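## Task

Undo the knot in the plastic bag's handles, then take exactly three fruit out of it and set them on open table surface, leaving the remaining fruit inside the bag.

## Robot and tools

Robot: two arms, left_arm and right_arm, each a six-joint arm with a parallel two-finger gripper. Measured root positions in metres: left_arm (-0.002, +0.337, +0.018), right_arm (+0.001, -0.268, +0.022). Fixed cameras: cam_high and cam_low, on a beam behind the arms. Wrist cameras: cam_left_wrist and cam_right_wrist. All images are 672x504.

Frame: the scene frame. Its origin is at table height, halfway between the two nominal bases, a few cm behind the near table edge. +x points out over the table, +y toward left_arm, +z up. Arm names do not match image left and right. Reported hand positions and quaternions are in this frame and can be off by a few cm, more at long reach. end_effector_position is the point between the finger pads, about 1 cm behind the tips. The fingers point along the gripper's +z axis and close along its y axis.

Command rows: every row has 14 numbers, all in [-1, 1]: dx, dy, dz, rx, ry, rz, opening for left_arm, then the same seven for right_arm. Send all 14 even if one arm stays still. dx to rz are offsets, not poses. They are measured along scene axes from that arm's Hand target as it stood when the action or move began, and the arm turns about that point. Scale: 1.0 = 0.6 m of travel or 180 degrees of turn. rx, ry, rz form one rotation vector. Sending the same offset again moves the arm further. All six zero re-commands the current Hand target. Opening is absolute, not an offset: +1 fully open (0.093 m), -1 closed. A 0 there is a real command, so to keep a gripper as it is, resend its present opening.

execute_actions(actions, cameras): actions is a list of actions. Each action is a table of up to 15 rows, one row per 1/30 s step; a short table repeats its last row. Every row in an action counts from the action's start pose. Images are returned only when actions is [] or cameras names them (["all"] for all).

move(target, speed, blend, opening_speed, grip_force, blocking, cameras): drives each gripper in a straight line from its Hand target to the target offsets. target is one 14-number row, or a list of up to 15 rows; every row counts from the same starting Hand targets, not from the row before. speed: m/s, 0.002 to 2.9, default 0.25; turn rate is capped at twice that in rad/s. blend, in m, rounds corners between listed targets; 0 stops at each one. opening_speed: rate of change on the -1..+1 scale, at least 0.2. grip_force: newtons per pad, 10 to 50, one value or one per arm. For this task the effective grip limit is about 25 to 37 N. blocking=false returns early while the move keeps running. A move caps at 10 s and does not avoid obstacles or the other arm. The result adds a move: line with the ending (done, off_target, moving, held, fault) and limits (paced = the pose was clipped; held = a check withheld steps).

wait(seconds 0 to 10) lets time pass. stop brakes a running move. zoom_image(camera, region [x0,y0,x1,y1], at most 504x504) enlarges part of the newest image. read_manual gives licence texts only. finished_scene(scene = current scene number) ends the scene for good.

Results: each arm's end_effector_position, end_effector_quat_wxyz and Hand target (the last commanded pose, after the controller clips its orientation to within 40 degrees of the measured one). Tool commands shows the present commands. grip_measured is the gripper motor position on the -1..+1 scale. Joint positions end with the finger gap in metres. Joint torques: positive means toward a larger joint value; joints 1 to 3 wrap at ±28 N m. Joint velocities may read "within noise". Motor temperatures also appear. A MOTOR HOT line means 75 °C. At 90 °C an OVER-TEMPERATURE FAULT folds that arm away for the rest of the scene.

Gripping: the pads meet at about -0.94. An object of width w mm reads about -0.94 + 0.0208*w. To grip at the force limit on a rigid object, send at least 0.24 below that reading; soft or round fruit may need lower. Keep sending that number to hold. To release, send well above the width reading. Avoid large sudden drops in the commanded opening, since they squeeze hard for a moment. A -1 reading alone does not prove something is held.

Cautions: the grippers often stop short of the target or sag and tilt, so check the result and send the missing offset. Blocked arms keep pushing until commanded back. Faster moves hit harder. Do not let things fall off the table, drop fruit, throw released items or slam anything. Keep clear of the bar, plate and rail near the bases, which can sit up to 3 cm above the table. Never let the arms or grippers touch each other, or close one gripper on the other's fingers. Do not route paths close past an arm's own base. Holding loads or staying stretched out heats motors.

Each tool is called after "Emit:" as name(argument=value, ...) on one line, values as JSON.

## Session

Emit:
execute_actions(actions=[])

Scene clock: 0.00 s.
left_arm: end_effector_position=(+0.3801, +0.3612, +0.0861) grip_measured=+1.000 end_effector_quat_wxyz=(+0.526, -0.034, +0.842, +0.112) | right_arm: end_effector_position=(+0.3835, -0.3091, +0.0805) grip_measured=+1.000 end_effector_quat_wxyz=(+0.541, +0.092, +0.833, -0.064)
Joint positions: left_arm=[-0.064 1.562 0.377 0.745 -0.291 0.044 0.093] | right_arm=[-0.061 1.634 0.349 0.872 0.2 0.06 0.093]
Joint velocities: within noise
Joint torques (N m): no reading
Motor temperatures (°C): left_arm=[23 27 30 31 22 25 23] | right_arm=[25 30 32 29 25 28 24]
Heat: left arm: 31 °C; right arm: 32 °C.
Hand target: left_arm +0.3821, +0.3607, +0.0901; +0.531, -0.034, +0.839, +0.111 | right_arm +0.3859, -0.3084, +0.0852; +0.547, +0.092, +0.830, -0.062
Tool commands: left_gripper/opening=+1.0 right_gripper/opening=+1.0

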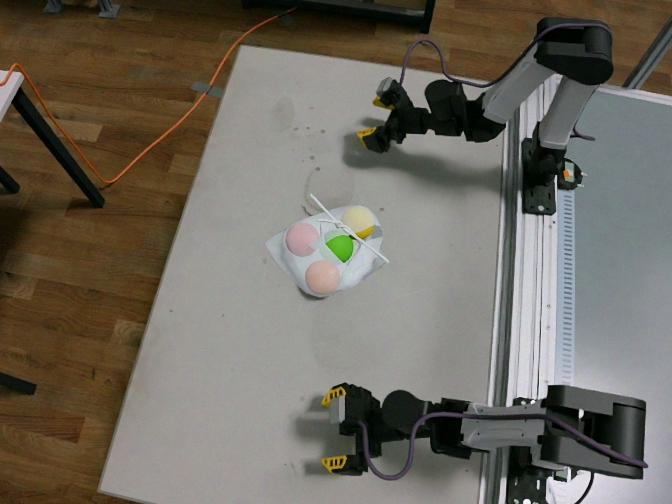

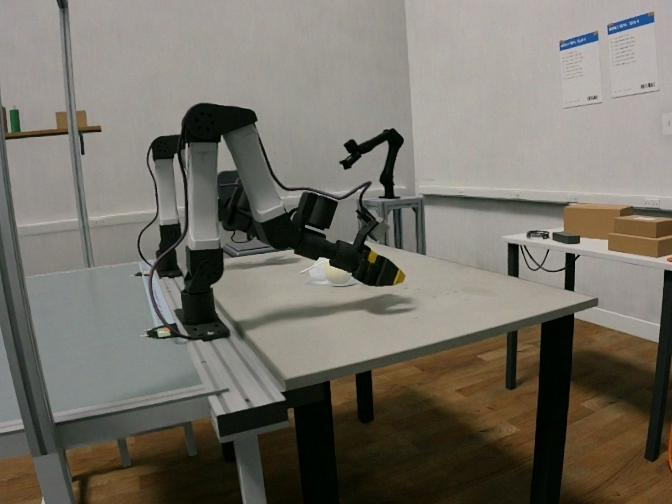

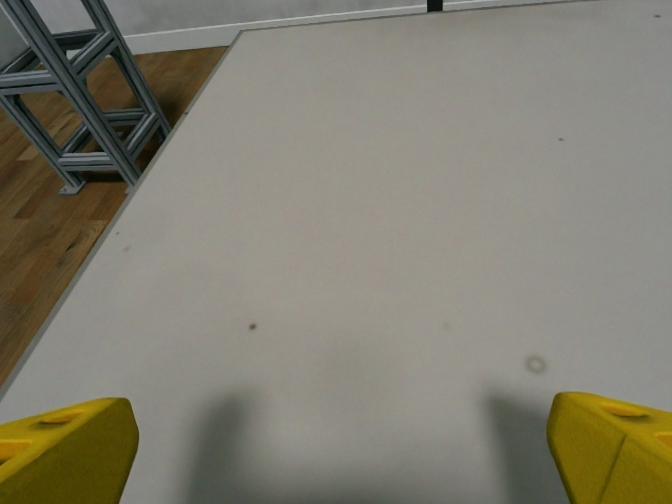

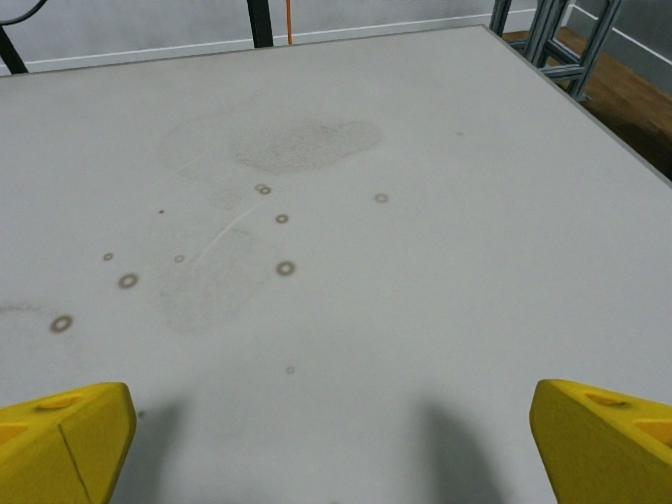

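Emit:
zoom_image(camera="cam_high", region=[250, 180, 410, 310])

Emit:
zoom_image(camera="cam_low", region=[270, 230, 420, 310])

Scaled by 3.150 from the camera's 672x504 image, which has a finer 960x720 frame.

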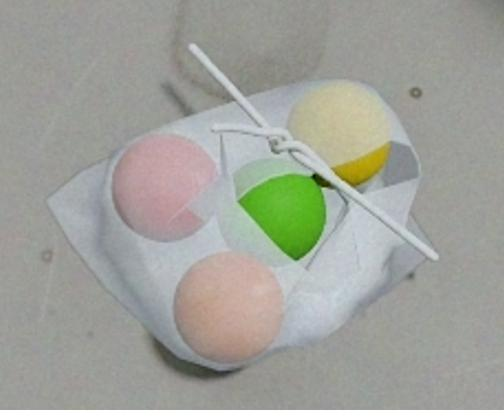

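Scaled by 3.360 from the camera's 672x504 image, which has a finer 960x720 frame.

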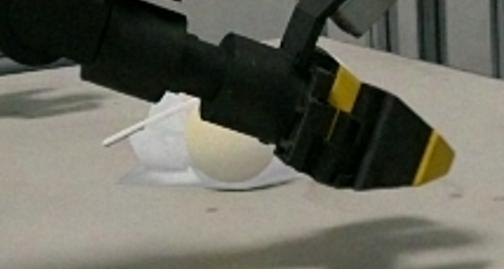

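Emit:
move(target=[[0,0,0,0,0,0,1, 0.04,0.1,0.25,0.02,0.18,0.03,1],[0,0,0,0,0,0,1, 0.132,0.431,0.26,0.0418,0.369,0.062,1]], blend=[0.05,0], speed=0.25, cameras=["cam_high","cam_right_wrist"])

Scene clock: 26.97 s.
left_arm: end_effector_position=(+0.3801, +0.3612, +0.0861) grip_measured=+1.000 end_effector_quat_wxyz=(+0.526, -0.034, +0.842, +0.112) | right_arm: end_effector_position=(+0.4678, -0.0537, +0.2478) grip_measured=+1.000 end_effector_quat_wxyz=(+0.196, -0.004, +0.977, +0.080)
Joint positions: left_arm=[-0.064 1.562 0.377 0.745 -0.291 0.044 0.093] | right_arm=[0.412 2.378 2.776 -1.543 0.046 0.433 0.093]
Joint torques (N m): left_arm=[-0.25 -5.2 6.49 2.23 -0.07 0.01] | right_arm=[0.13 -10.13 8.13 0.75 -0.07 0.17]
Motor temperatures (°C): left_arm=[23 29 33 38 22 25 23] | right_arm=[25 33 34 32 25 28 24]
Heat: left arm: 38 °C; right arm: 34 °C.
Hand target: left_arm +0.3821, +0.3607, +0.0901; +0.531, -0.034, +0.839, +0.111 | right_arm +0.4651, -0.0498, +0.2413; +0.001, +0.000, +1.000, +0.000
Off the commanded pose: left_arm 0.005 m, 1 deg | right_arm 0.008 m, 24 deg.
joint sent to its limit (right arm) — joint 4 (wrist pitch), lower limit. The joint targets are off in orientation, not in position.
move: off_target (right_arm)
Images, in order (width x height): cam_high 672x504, cam_right_wrist 672x504.

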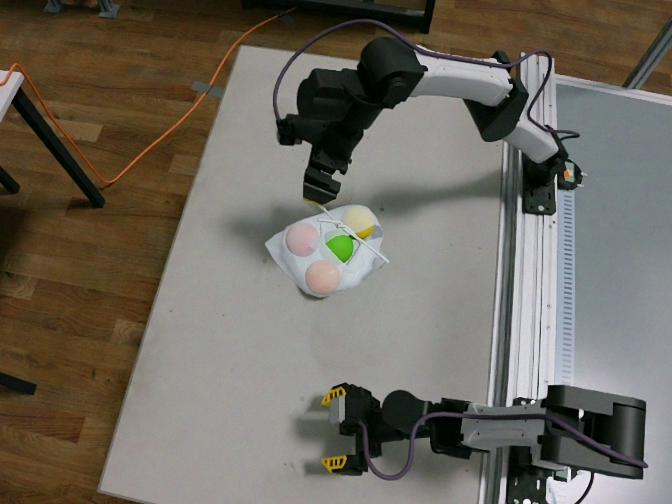

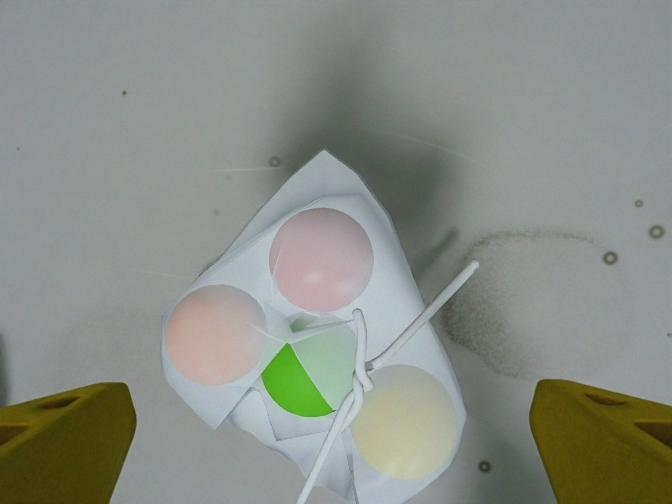

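Emit:
zoom_image(camera="cam_right_wrist", region=[150, 140, 490, 504])

Emit:
zoom_image(camera="cam_right_wrist", region=[260, 240, 500, 504])

Scaled by 1.385 from the camera's 672x504 image, which has a finer 960x720 frame.

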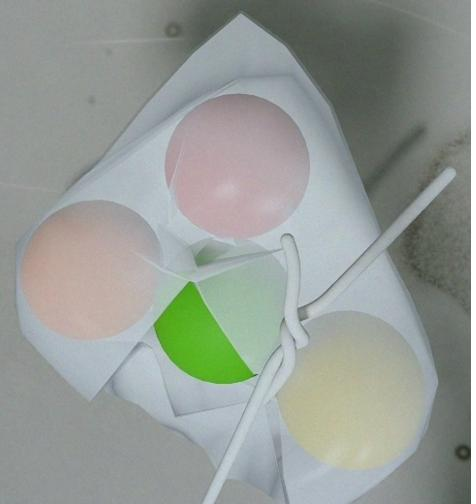

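Scaled by 1.909 from the camera's 672x504 image, which has a finer 960x720 frame.

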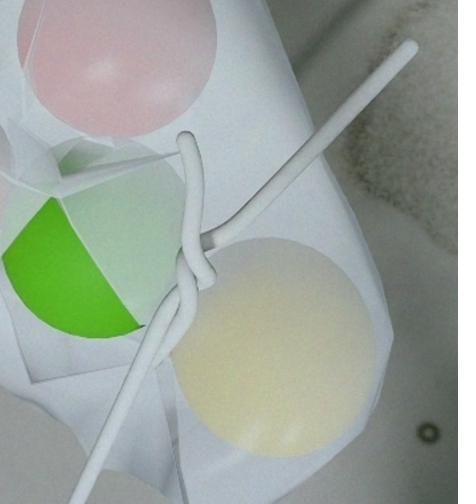

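Emit:
zoom_image(camera="cam_right_wrist", region=[320, 300, 420, 420])

Scaled by 4.200 from the camera's 672x504 image, which has a finer 960x720 frame.

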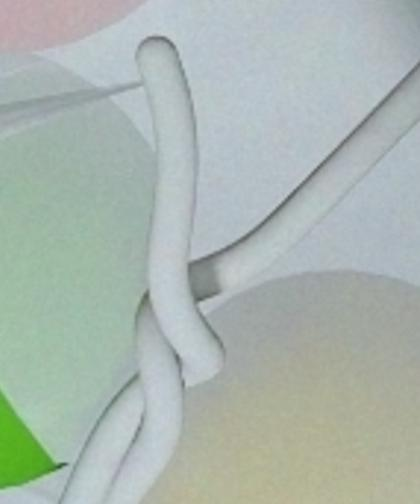

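Emit:
move(target=[-0.07,-0.451,0.083,-0.0702,-0.0298,-0.3923,1, 0,0,0.05,0,0,0,1], speed=0.25, cameras=["cam_high","cam_left_wrist","cam_right_wrist"])

Scene clock: 56.37 s.
left_arm: end_effector_position=(+0.3384, +0.0966, +0.1354) grip_measured=+1.000 end_effector_quat_wxyz=(+0.525, +0.385, +0.697, -0.299) | right_arm: end_effector_position=(+0.4709, -0.0526, +0.2647) grip_measured=+1.000 end_effector_quat_wxyz=(+0.220, -0.002, +0.971, +0.092)
Joint positions: left_arm=[-0.388 1.632 0.551 0.745 0.601 0.198 0.093] | right_arm=[0.412 2.378 2.832 -1.544 0.046 0.434 0.093]
Joint torques (N m): left_arm=[-0.72 -4.79 8.65 2.09 0.43 0.17] | right_arm=[0.34 -12.44 7.88 0.85 -0.07 0.19]
Motor temperatures (°C): left_arm=[23 30 34 41 22 25 22] | right_arm=[25 38 35 30 25 27 24]
Heat: left arm: 41 °C; right arm: 38 °C.
Hand target: left_arm +0.3401, +0.0901, +0.1399; +0.527, +0.397, +0.687, -0.305 | right_arm +0.4651, -0.0498, +0.2712; +0.001, +0.000, +1.000, +0.000
Off the commanded pose: left_arm 0.008 m, 2 deg | right_arm 0.009 m, 28 deg.
joint sent to its limit (right arm) — joint 4 (wrist pitch), lower limit. The joint targets are off in orientation, not in position.
move: off_target (right_arm)
Images, in order (width x height): cam_high 672x504, cam_left_wrist 672x504, cam_right_wrist 672x504.

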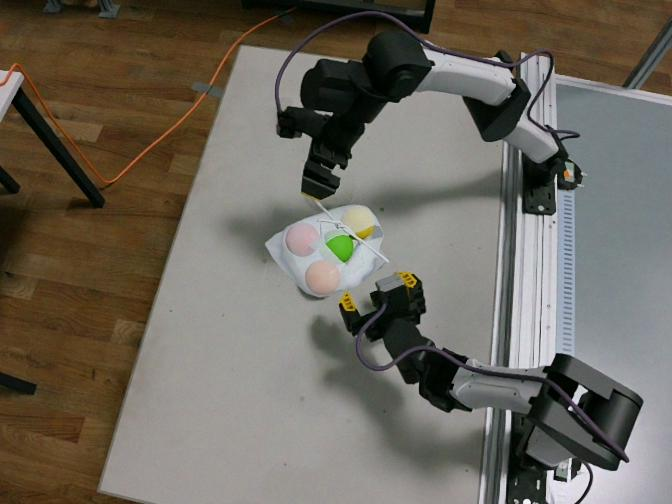

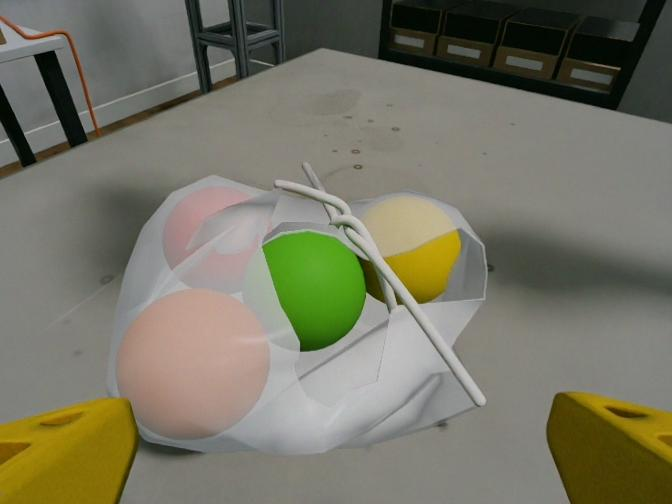

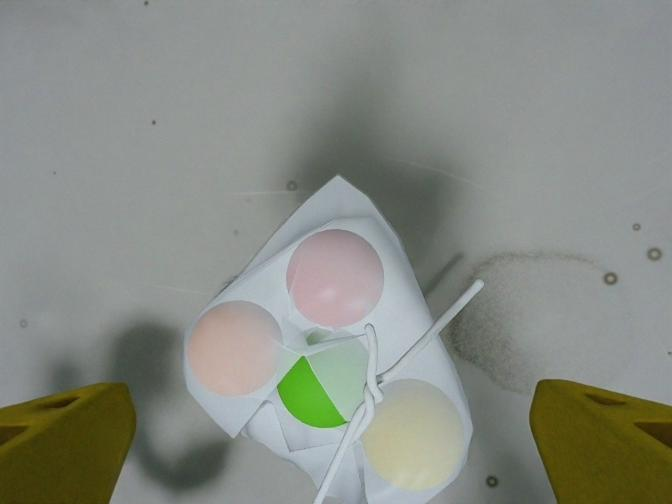

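Emit:
zoom_image(camera="cam_left_wrist", region=[240, 140, 500, 420])

Emit:
zoom_image(camera="cam_left_wrist", region=[300, 160, 420, 320])

Scaled by 1.800 from the camera's 672x504 image, which has a finer 960x720 frame.

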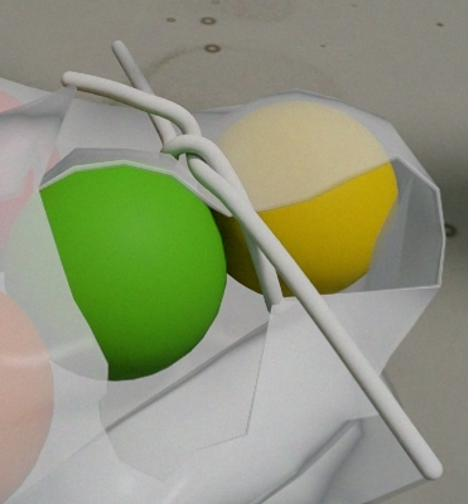

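Scaled by 3.150 from the camera's 672x504 image, which has a finer 960x720 frame.

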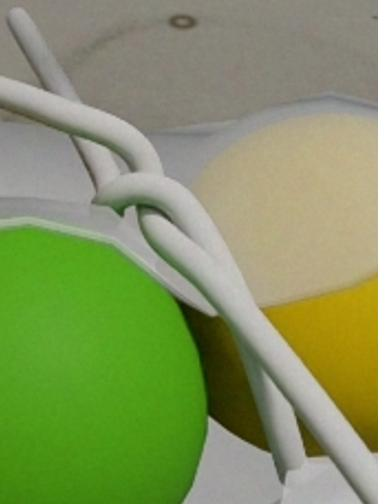

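Emit:
zoom_image(camera="cam_left_wrist", region=[325, 200, 405, 280])

Emit:
zoom_image(camera="cam_right_wrist", region=[320, 310, 430, 430])

Scaled by 6.300 from the camera's 672x504 image, which has a finer 960x720 frame.

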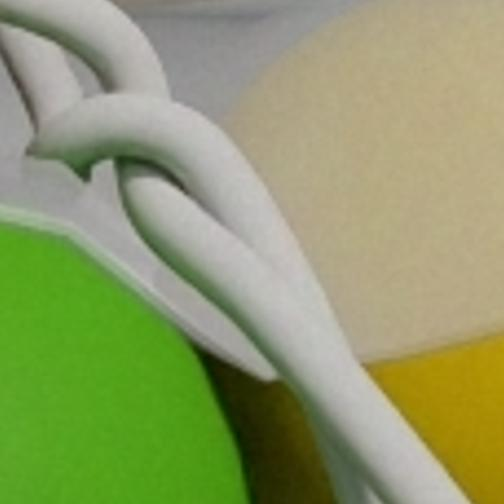

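Scaled by 4.200 from the camera's 672x504 image, which has a finer 960x720 frame.

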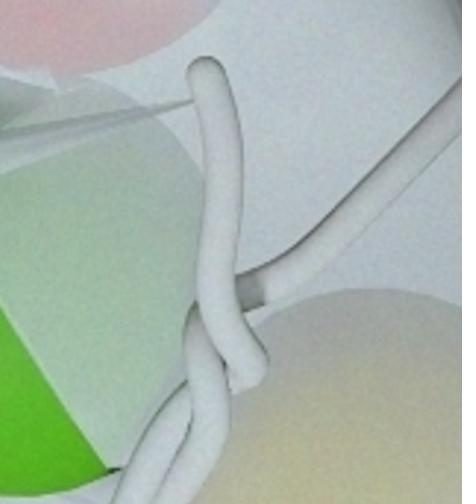

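Emit:
zoom_image(camera="cam_right_wrist", region=[290, 380, 420, 504])

Emit:
zoom_image(camera="cam_left_wrist", region=[340, 230, 500, 420])

Scaled by 3.877 from the camera's 672x504 image, which has a finer 960x720 frame.

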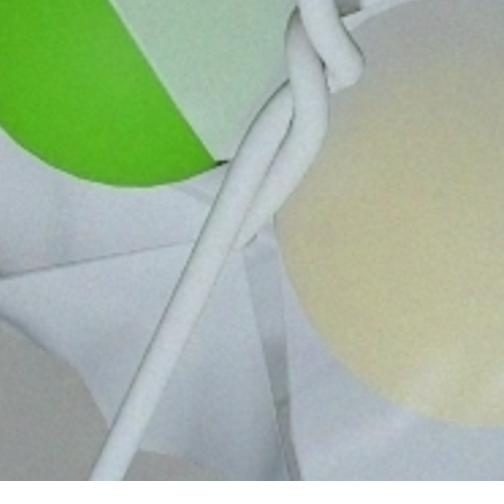

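Scaled by 2.653 from the camera's 672x504 image, which has a finer 960x720 frame.

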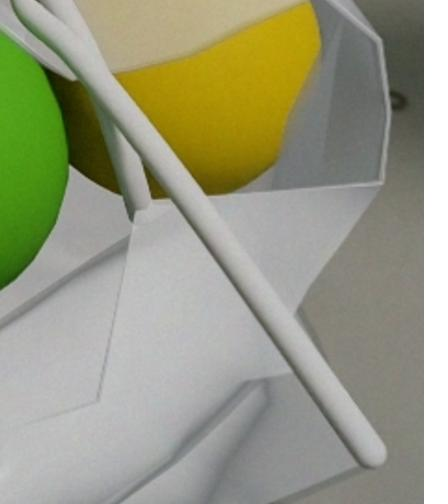

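Emit:
move(target=[0,0,0,0,0,0,1, -0.0857,-0.005,-0.206,0.0262,-0.1654,0.0978,0], speed=0.2, cameras=["cam_high","cam_left_wrist","cam_right_wrist"])

Scene clock: 172.30 s.
left_arm: end_effector_position=(+0.3384, +0.0966, +0.1354) grip_measured=+1.000 end_effector_quat_wxyz=(+0.525, +0.385, +0.697, -0.299) | right_arm: end_effector_position=(+0.4121, -0.0562, +0.1314) grip_measured=+0.003 end_effector_quat_wxyz=(+0.229, -0.147, +0.962, +0.035)
Joint positions: left_arm=[-0.388 1.632 0.551 0.745 0.601 0.198 0.093] | right_arm=[0.481 1.903 1.513 -0.724 0.12 0.189 0.045]
Joint torques (N m): left_arm=[-0.73 -4.77 8.7 2.09 0.39 0.19] | right_arm=[0.54 -13.34 5.75 1.34 0.22 0.07]
Motor temperatures (°C): left_arm=[23 28 38 44 22 24 22] | right_arm=[25 50 36 29 25 27 24]
Heat: left arm: 44 °C; right arm: 50 °C.
Hand target: left_arm +0.3401, +0.0901, +0.1399; +0.527, +0.397, +0.687, -0.305 | right_arm +0.4137, -0.0529, +0.1475; +0.257, -0.151, +0.954, +0.040
Off the commanded pose: left_arm 0.008 m, 2 deg | right_arm 0.017 m, 3 deg.
move: off_target (right_arm)
Images, in order (width x height): cam_high 672x504, cam_left_wrist 672x504, cam_right_wrist 672x504.

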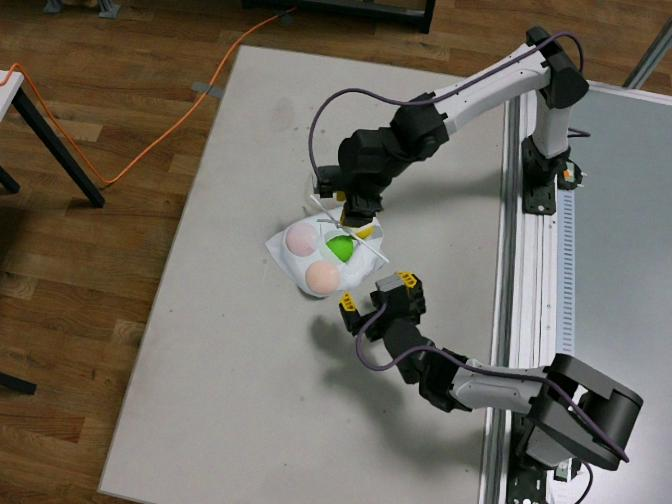

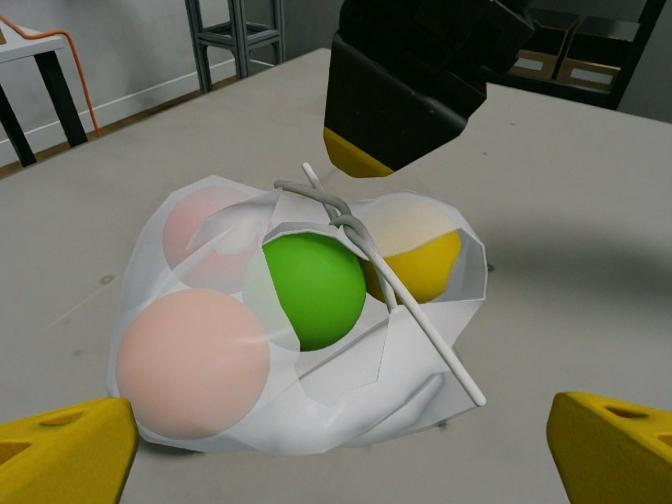

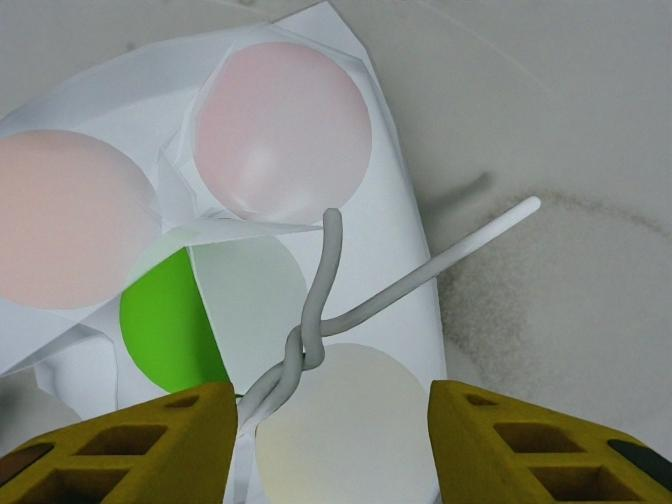

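Emit:
move(target=[0,0,0,0,0,0,1, 0.0367,0.015,-0.045,0,0,0,-0.2], speed=0.1, cameras=["cam_left_wrist","cam_right_wrist"])

Scene clock: 187.37 s.
left_arm: end_effector_position=(+0.3384, +0.0966, +0.1354) grip_measured=+1.000 end_effector_quat_wxyz=(+0.525, +0.385, +0.697, -0.299) | right_arm: end_effector_position=(+0.4251, -0.0484, +0.1189) grip_measured=-0.197 end_effector_quat_wxyz=(+0.242, -0.150, +0.958, +0.038)
Joint positions: left_arm=[-0.388 1.632 0.551 0.745 0.601 0.198 0.093] | right_arm=[0.481 1.949 1.513 -0.652 0.12 0.179 0.036]
Joint torques (N m): left_arm=[-0.68 -4.85 8.66 2.07 0.4 0.19] | right_arm=[-0.35 -8.95 8.49 1.39 0.11 0.03]
Motor temperatures (°C): left_arm=[23 28 38 45 22 24 22] | right_arm=[25 55 36 30 25 27 24]
Heat: left arm: 45 °C; right arm: 55 °C.
Hand target: left_arm +0.3401, +0.0901, +0.1399; +0.527, +0.397, +0.687, -0.305 | right_arm +0.4357, -0.0439, +0.1205; +0.257, -0.151, +0.954, +0.040
Off the commanded pose: left_arm 0.008 m, 2 deg | right_arm 0.012 m, 2 deg.
move: off_target (right_arm)
Images, in order (width x height): cam_left_wrist 672x504, cam_right_wrist 672x504.

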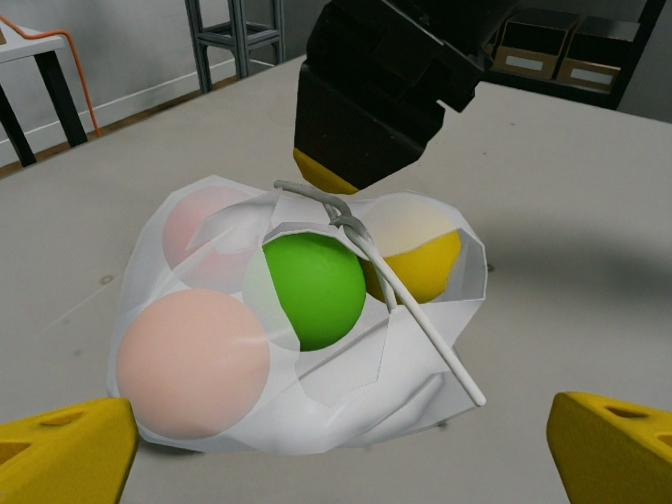

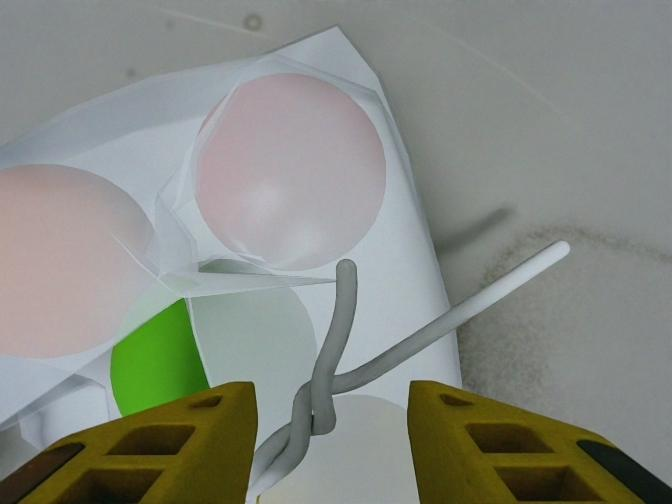

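Emit:
move(target=[0,0,0,0,0,0,1, 0.0398,0.0115,-0.0548,0,0,0,-0.2], speed=0.1, cameras=["cam_left_wrist","cam_right_wrist"])

Scene clock: 192.70 s.
left_arm: end_effector_position=(+0.3384, +0.0966, +0.1354) grip_measured=+1.000 end_effector_quat_wxyz=(+0.525, +0.385, +0.697, -0.299) | right_arm: end_effector_position=(+0.4513, -0.0417, +0.0918) grip_measured=-0.198 end_effector_quat_wxyz=(+0.253, -0.147, +0.956, +0.038)
Joint positions: left_arm=[-0.388 1.632 0.551 0.745 0.601 0.198 0.093] | right_arm=[0.466 2.056 1.548 -0.557 0.121 0.168 0.036]
Joint torques (N m): left_arm=[-0.73 -4.86 8.73 2.1 0.39 0.17] | right_arm=[-0.57 -8.64 9.33 1.26 0.04 0.02]
Heat: left arm: 45 °C; right arm: 54 °C.
Hand target: left_arm +0.3401, +0.0901, +0.1399; +0.527, +0.397, +0.687, -0.305 | right_arm +0.4595, -0.0370, +0.0875; +0.257, -0.151, +0.954, +0.040
Off the commanded pose: left_arm 0.008 m, 2 deg | right_arm 0.010 m, 1 deg.
move: done
Images, in order (width x height): cam_left_wrist 672x504, cam_right_wrist 672x504.

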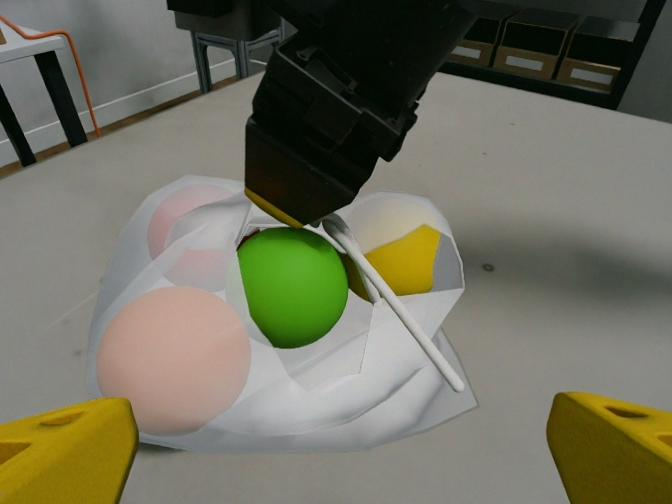

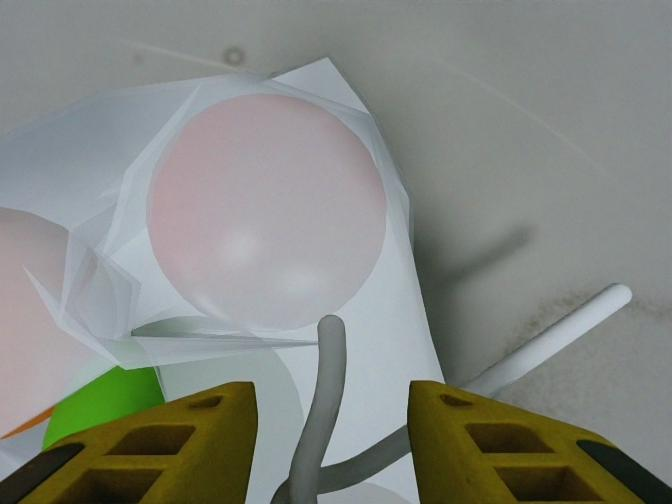

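Emit:
move(target=[0,0,0,0,0,0,1, -0.005,0.0,-0.0125,0,0,0,-0.2], speed=0.05, cameras=["cam_left_wrist","cam_right_wrist"])

Scene clock: 207.77 s.
left_arm: end_effector_position=(+0.3384, +0.0966, +0.1354) grip_measured=+1.000 end_effector_quat_wxyz=(+0.525, +0.385, +0.697, -0.299) | right_arm: end_effector_position=(+0.4540, -0.0403, +0.0935) grip_measured=-0.198 end_effector_quat_wxyz=(+0.259, -0.146, +0.954, +0.040)
Joint positions: left_arm=[-0.388 1.632 0.551 0.745 0.601 0.198 0.093] | right_arm=[0.466 2.056 1.548 -0.542 0.121 0.167 0.036]
Joint torques (N m): left_arm=[-0.69 -4.77 8.7 2.1 0.39 0.17] | right_arm=[-0.34 -9.1 6.31 1.42 0.04 0.03]
Motor temperatures (°C): left_arm=[23 28 39 45 22 24 22] | right_arm=[25 50 38 30 25 27 24]
Heat: left arm: 45 °C; right arm: 50 °C.
Hand target: left_arm +0.3401, +0.0901, +0.1399; +0.527, +0.397, +0.687, -0.305 | right_arm +0.4566, -0.0370, +0.0800; +0.257, -0.151, +0.954, +0.040
Off the commanded pose: left_arm 0.008 m, 2 deg | right_arm 0.014 m, 1 deg.
move: off_target (right_arm)
Images, in order (width x height): cam_left_wrist 672x504, cam_right_wrist 672x504.

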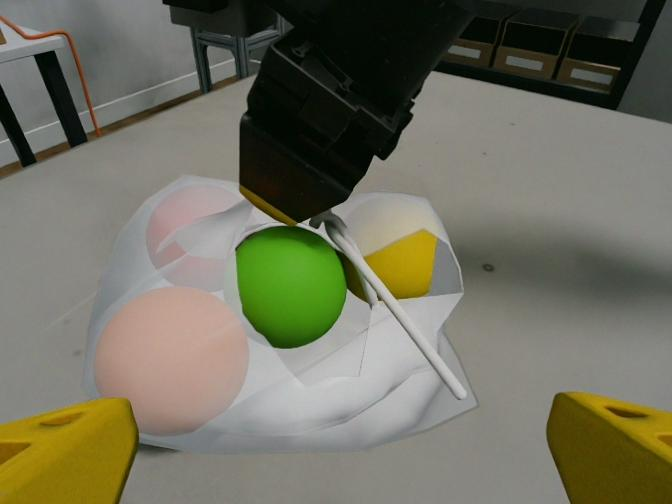

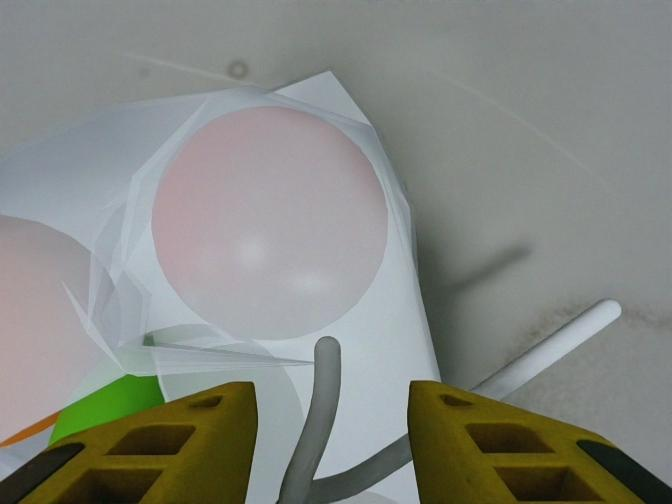

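Emit:
move(target=[0,0,0,0,0,0,1, -0.003,0.0,-0.022,0,0,0,-0.2], speed=0.05, cameras=["cam_left_wrist","cam_right_wrist"])

Scene clock: 212.43 s.
left_arm: end_effector_position=(+0.3384, +0.0966, +0.1354) grip_measured=+1.000 end_effector_quat_wxyz=(+0.525, +0.385, +0.697, -0.299) | right_arm: end_effector_position=(+0.4592, -0.0373, +0.0899) grip_measured=-0.198 end_effector_quat_wxyz=(+0.275, -0.144, +0.949, +0.046)
Joint positions: left_arm=[-0.388 1.632 0.551 0.745 0.601 0.198 0.093] | right_arm=[0.466 2.06 1.52 -0.475 0.121 0.167 0.036]
Joint torques (N m): left_arm=[-0.77 -4.85 8.75 2.09 0.44 0.2] | right_arm=[-0.1 -8.35 5.35 1.33 0.07 0.04]
Heat: left arm: 45 °C; right arm: 49 °C.
Hand target: left_arm +0.3401, +0.0901, +0.1399; +0.527, +0.397, +0.687, -0.305 | right_arm +0.4548, -0.0370, +0.0669; +0.257, -0.151, +0.954, +0.040
Off the commanded pose: left_arm 0.008 m, 2 deg | right_arm 0.023 m, 2 deg.
move: off_target (right_arm)
Images, in order (width x height): cam_left_wrist 672x504, cam_right_wrist 672x504.

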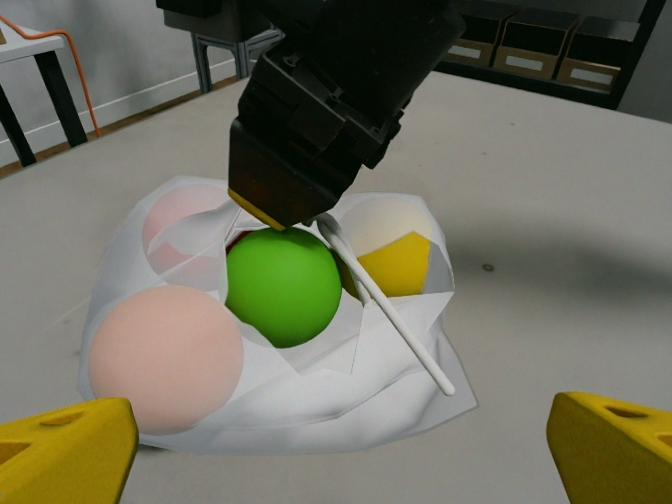

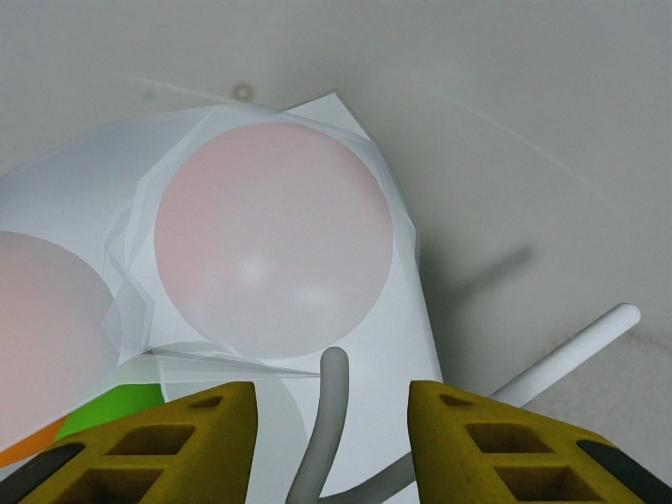

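Emit:
move(target=[0,0,0,0,0,0,1, 0.005,0.0,0.004,0,0,0,-1], speed=0.05, opening_speed=1.0, cameras=["cam_left_wrist","cam_right_wrist"])

Scene clock: 225.57 s.
left_arm: end_effector_position=(+0.3384, +0.0966, +0.1354) grip_measured=+1.000 end_effector_quat_wxyz=(+0.525, +0.385, +0.697, -0.299) | right_arm: end_effector_position=(+0.4586, -0.0375, +0.0839) grip_measured=-0.895 end_effector_quat_wxyz=(+0.270, -0.145, +0.951, +0.044)
Joint positions: left_arm=[-0.388 1.632 0.551 0.745 0.601 0.198 0.093] | right_arm=[0.466 2.072 1.52 -0.475 0.121 0.167 0.002]
Joint torques (N m): left_arm=[-0.69 -4.77 8.61 2.09 0.4 0.16] | right_arm=[-0.38 -8.76 7.13 1.2 0.07 0.03]
Heat: left arm: 45 °C; right arm: 48 °C.
Hand target: left_arm +0.3401, +0.0901, +0.1399; +0.527, +0.397, +0.687, -0.305 | right_arm +0.4578, -0.0370, +0.0693; +0.257, -0.151, +0.954, +0.040
Off the commanded pose: left_arm 0.008 m, 2 deg | right_arm 0.015 m, 2 deg.
move: off_target (right_arm)
Images, in order (width x height): cam_left_wrist 672x504, cam_right_wrist 672x504.

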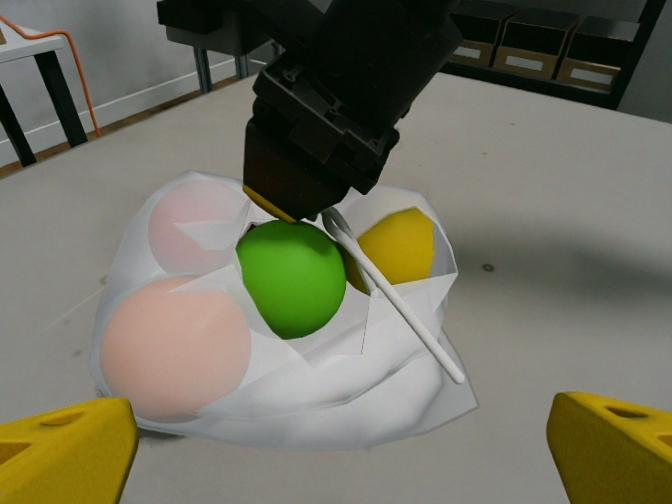

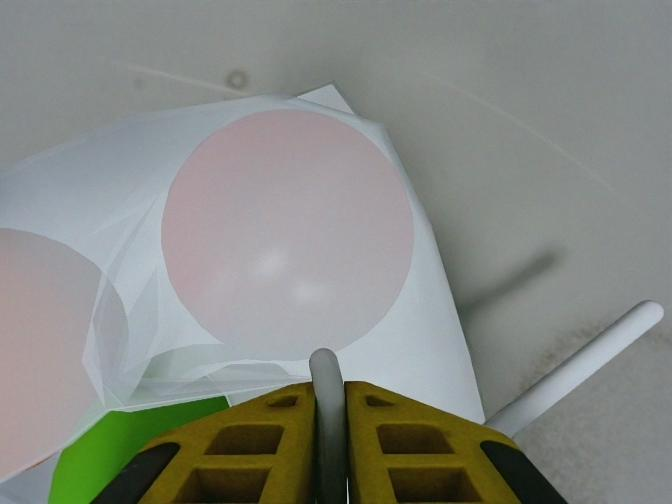

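Emit:
move(target=[0,0,0,0,0,0,1, 0.04,-0.01,0.1,0,0,0,-1], speed=0.06, cameras=["cam_high","cam_left_wrist","cam_right_wrist"])

Scene clock: 232.10 s.
left_arm: end_effector_position=(+0.3384, +0.0966, +0.1354) grip_measured=+1.000 end_effector_quat_wxyz=(+0.525, +0.385, +0.697, -0.299) | right_arm: end_effector_position=(+0.4804, -0.0429, +0.1366) grip_measured=-0.895 end_effector_quat_wxyz=(+0.272, -0.146, +0.950, +0.041)
Joint positions: left_arm=[-0.388 1.632 0.551 0.745 0.601 0.198 0.093] | right_arm=[0.436 2.093 1.765 -0.693 0.111 0.136 0.002]
Joint torques (N m): left_arm=[-0.68 -4.78 8.61 2.1 0.42 0.17] | right_arm=[-0.88 -9.25 10.04 0.91 -0.02 0.03]
Heat: left arm: 46 °C; right arm: 48 °C.
Hand target: left_arm +0.3401, +0.0901, +0.1399; +0.527, +0.397, +0.687, -0.305 | right_arm +0.4817, -0.0431, +0.1293; +0.257, -0.151, +0.954, +0.040
Off the commanded pose: left_arm 0.008 m, 2 deg | right_arm 0.007 m, 2 deg.
move: done
Images, in order (width x height): cam_high 672x504, cam_left_wrist 672x504, cam_right_wrist 672x504.

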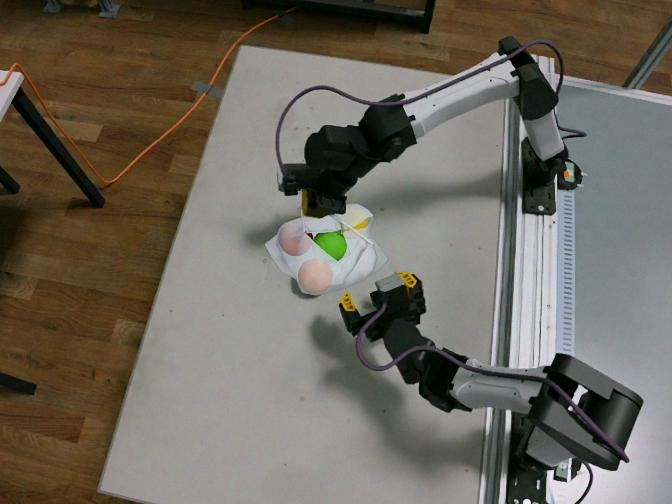

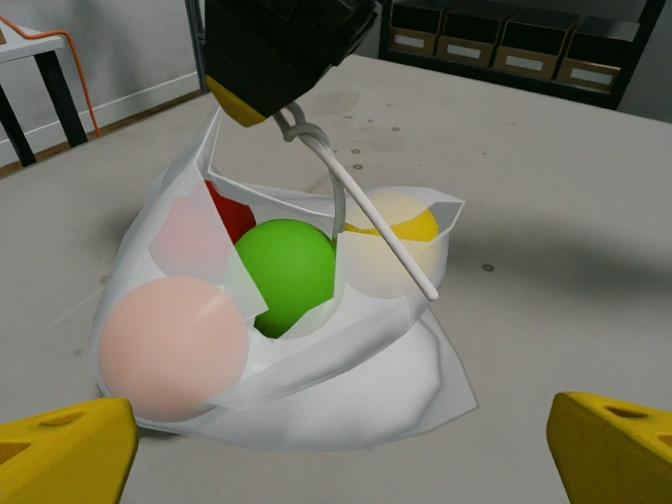

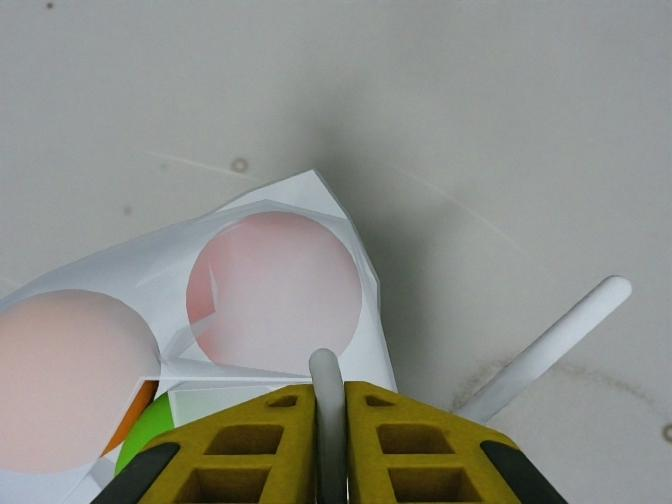

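Emit:
zoom_image(camera="cam_left_wrist", region=[240, 80, 460, 310])

Emit:
zoom_image(camera="cam_left_wrist", region=[260, 90, 360, 190])

Scaled by 2.191 from the camera's 672x504 image, which has a finer 960x720 frame.

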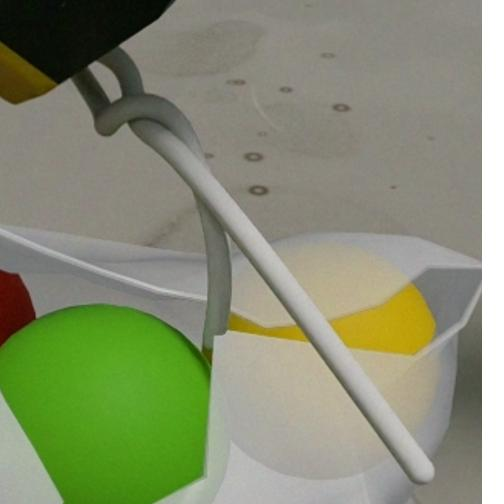

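Scaled by 5.040 from the camera's 672x504 image, which has a finer 960x720 frame.

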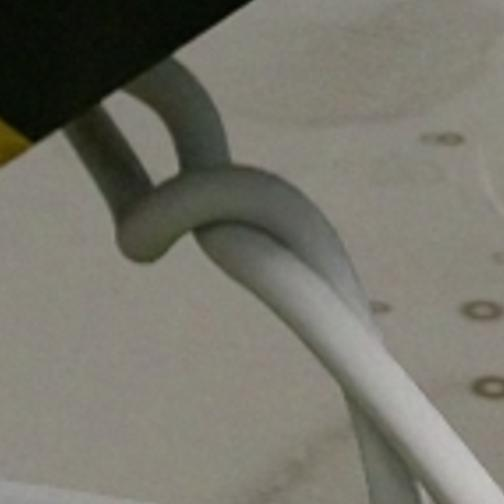

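Emit:
zoom_image(camera="cam_high", region=[255, 170, 415, 310])

Scaled by 3.150 from the camera's 672x504 image, which has a finer 960x720 frame.

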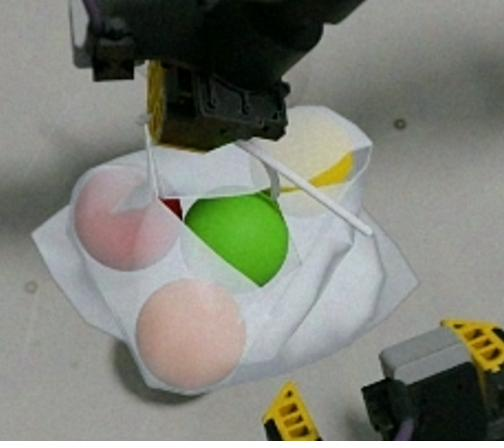

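Emit:
move(target=[0.0897,-0.1472,-0.0635,0,0,0,-0.15, 0,0,0,0,0,0,-1], speed=0.12, cameras=["cam_high","cam_left_wrist","cam_right_wrist"])

Scene clock: 271.53 s.
left_arm: end_effector_position=(+0.3842, +0.0088, +0.0888) grip_measured=-0.148 end_effector_quat_wxyz=(+0.501, +0.404, +0.702, -0.305) | right_arm: end_effector_position=(+0.4803, -0.0429, +0.1365) grip_measured=-0.895 end_effector_quat_wxyz=(+0.272, -0.146, +0.950, +0.041)
Joint positions: left_arm=[-0.551 2.03 0.881 0.784 0.482 0.166 0.038] | right_arm=[0.436 2.093 1.765 -0.694 0.111 0.136 0.002]
Joint torques (N m): left_arm=[-0.69 -7.42 8.35 2.73 -0.04 -0.11] | right_arm=[-0.76 -9.22 10.03 0.91 -0.03 0.04]
Heat: left arm: 47 °C; right arm: 47 °C.
Hand target: left_arm +0.3940, +0.0019, +0.1018; +0.527, +0.397, +0.687, -0.304 | right_arm +0.4818, -0.0431, +0.1293; +0.257, -0.151, +0.954, +0.040
Off the commanded pose: left_arm 0.018 m, 4 deg | right_arm 0.007 m, 2 deg.
move: off_target (left_arm)
Images, in order (width x height): cam_high 672x504, cam_left_wrist 672x504, cam_right_wrist 672x504.

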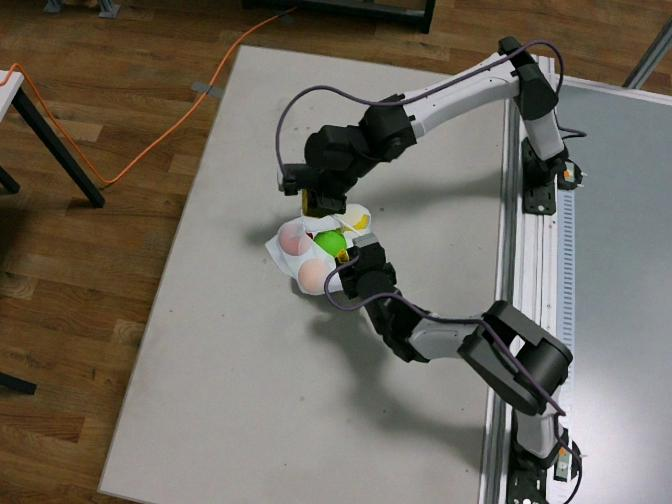

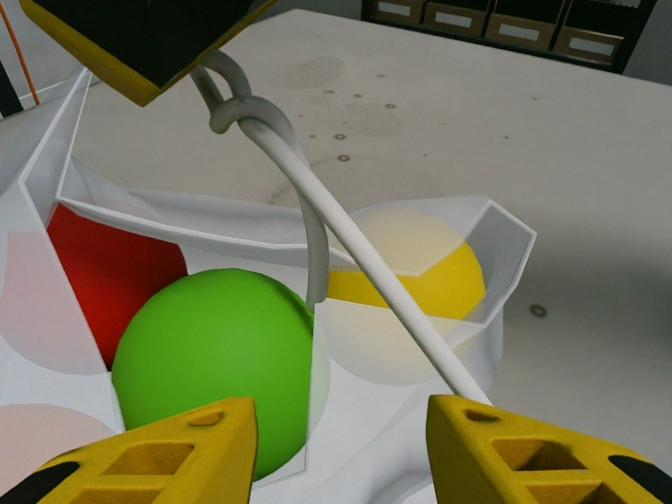

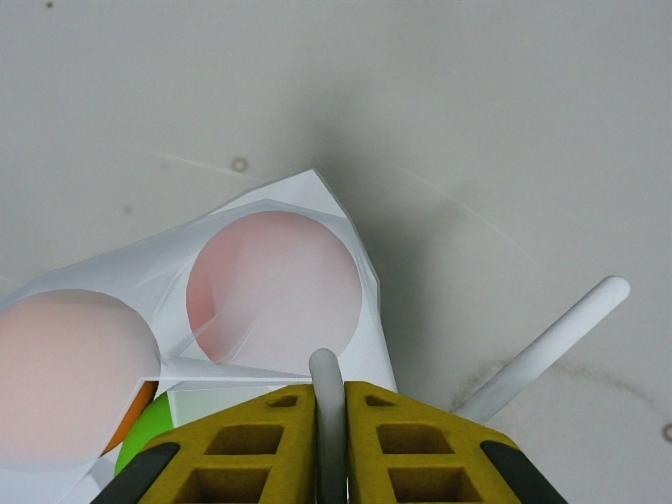

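Emit:
move(target=[0,0,0,0,0,0,-0.15, 0.0,-0.005,0.045,0,0,0,-1], speed=0.06, cameras=["cam_high","cam_left_wrist","cam_right_wrist"])

Scene clock: 292.80 s.
left_arm: end_effector_position=(+0.3842, +0.0088, +0.0888) grip_measured=-0.148 end_effector_quat_wxyz=(+0.501, +0.404, +0.702, -0.305) | right_arm: end_effector_position=(+0.4802, -0.0453, +0.1584) grip_measured=-0.895 end_effector_quat_wxyz=(+0.267, -0.147, +0.952, +0.040)
Joint positions: left_arm=[-0.551 2.03 0.881 0.785 0.482 0.166 0.038] | right_arm=[0.431 2.093 1.857 -0.796 0.107 0.132 0.002]
Joint torques (N m): left_arm=[-0.59 -7.35 8.29 2.77 -0.05 -0.12] | right_arm=[-0.9 -10.14 10.03 0.88 0 0.05]
Heat: left arm: 48 °C; right arm: 47 °C.
Hand target: left_arm +0.3940, +0.0018, +0.1018; +0.527, +0.397, +0.687, -0.304 | right_arm +0.4818, -0.0461, +0.1563; +0.257, -0.151, +0.954, +0.040
Off the commanded pose: left_arm 0.018 m, 4 deg | right_arm 0.003 m, 1 deg.
move: off_target (left_arm)
Images, in order (width x height): cam_high 672x504, cam_left_wrist 672x504, cam_right_wrist 672x504.

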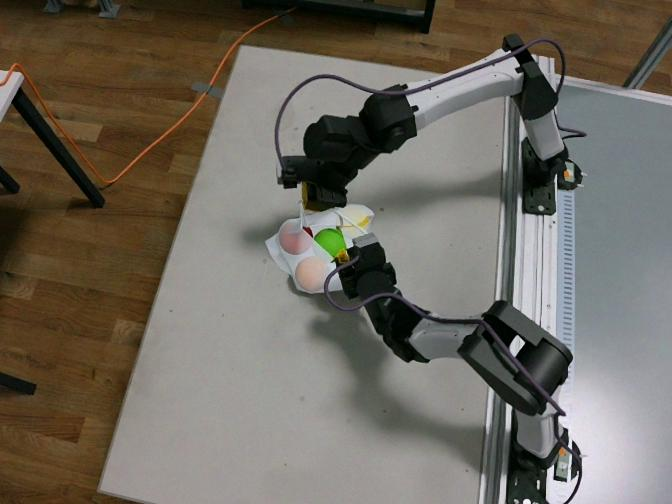

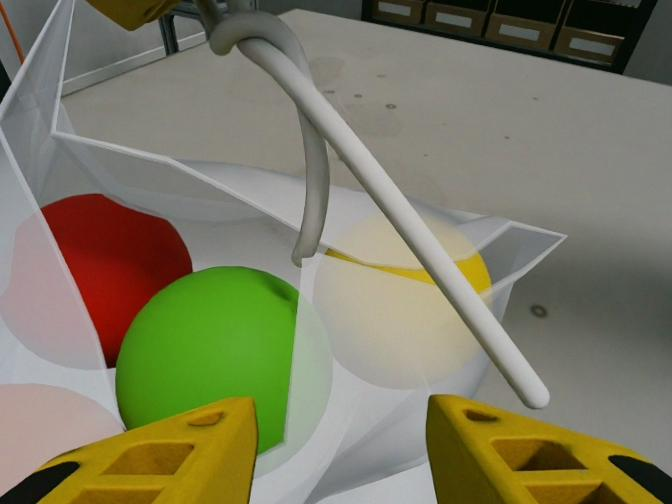

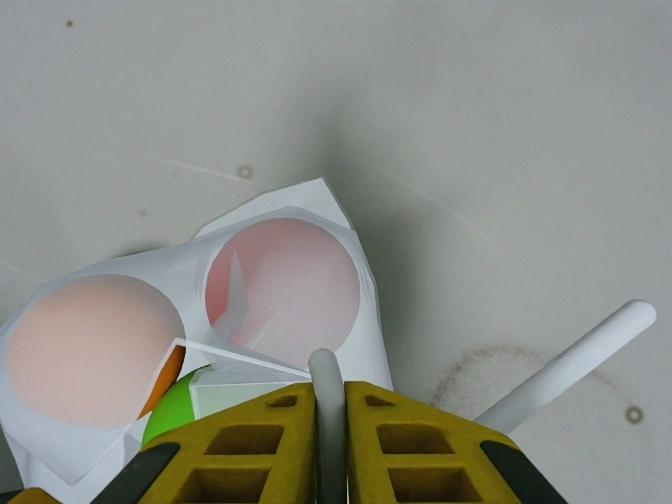

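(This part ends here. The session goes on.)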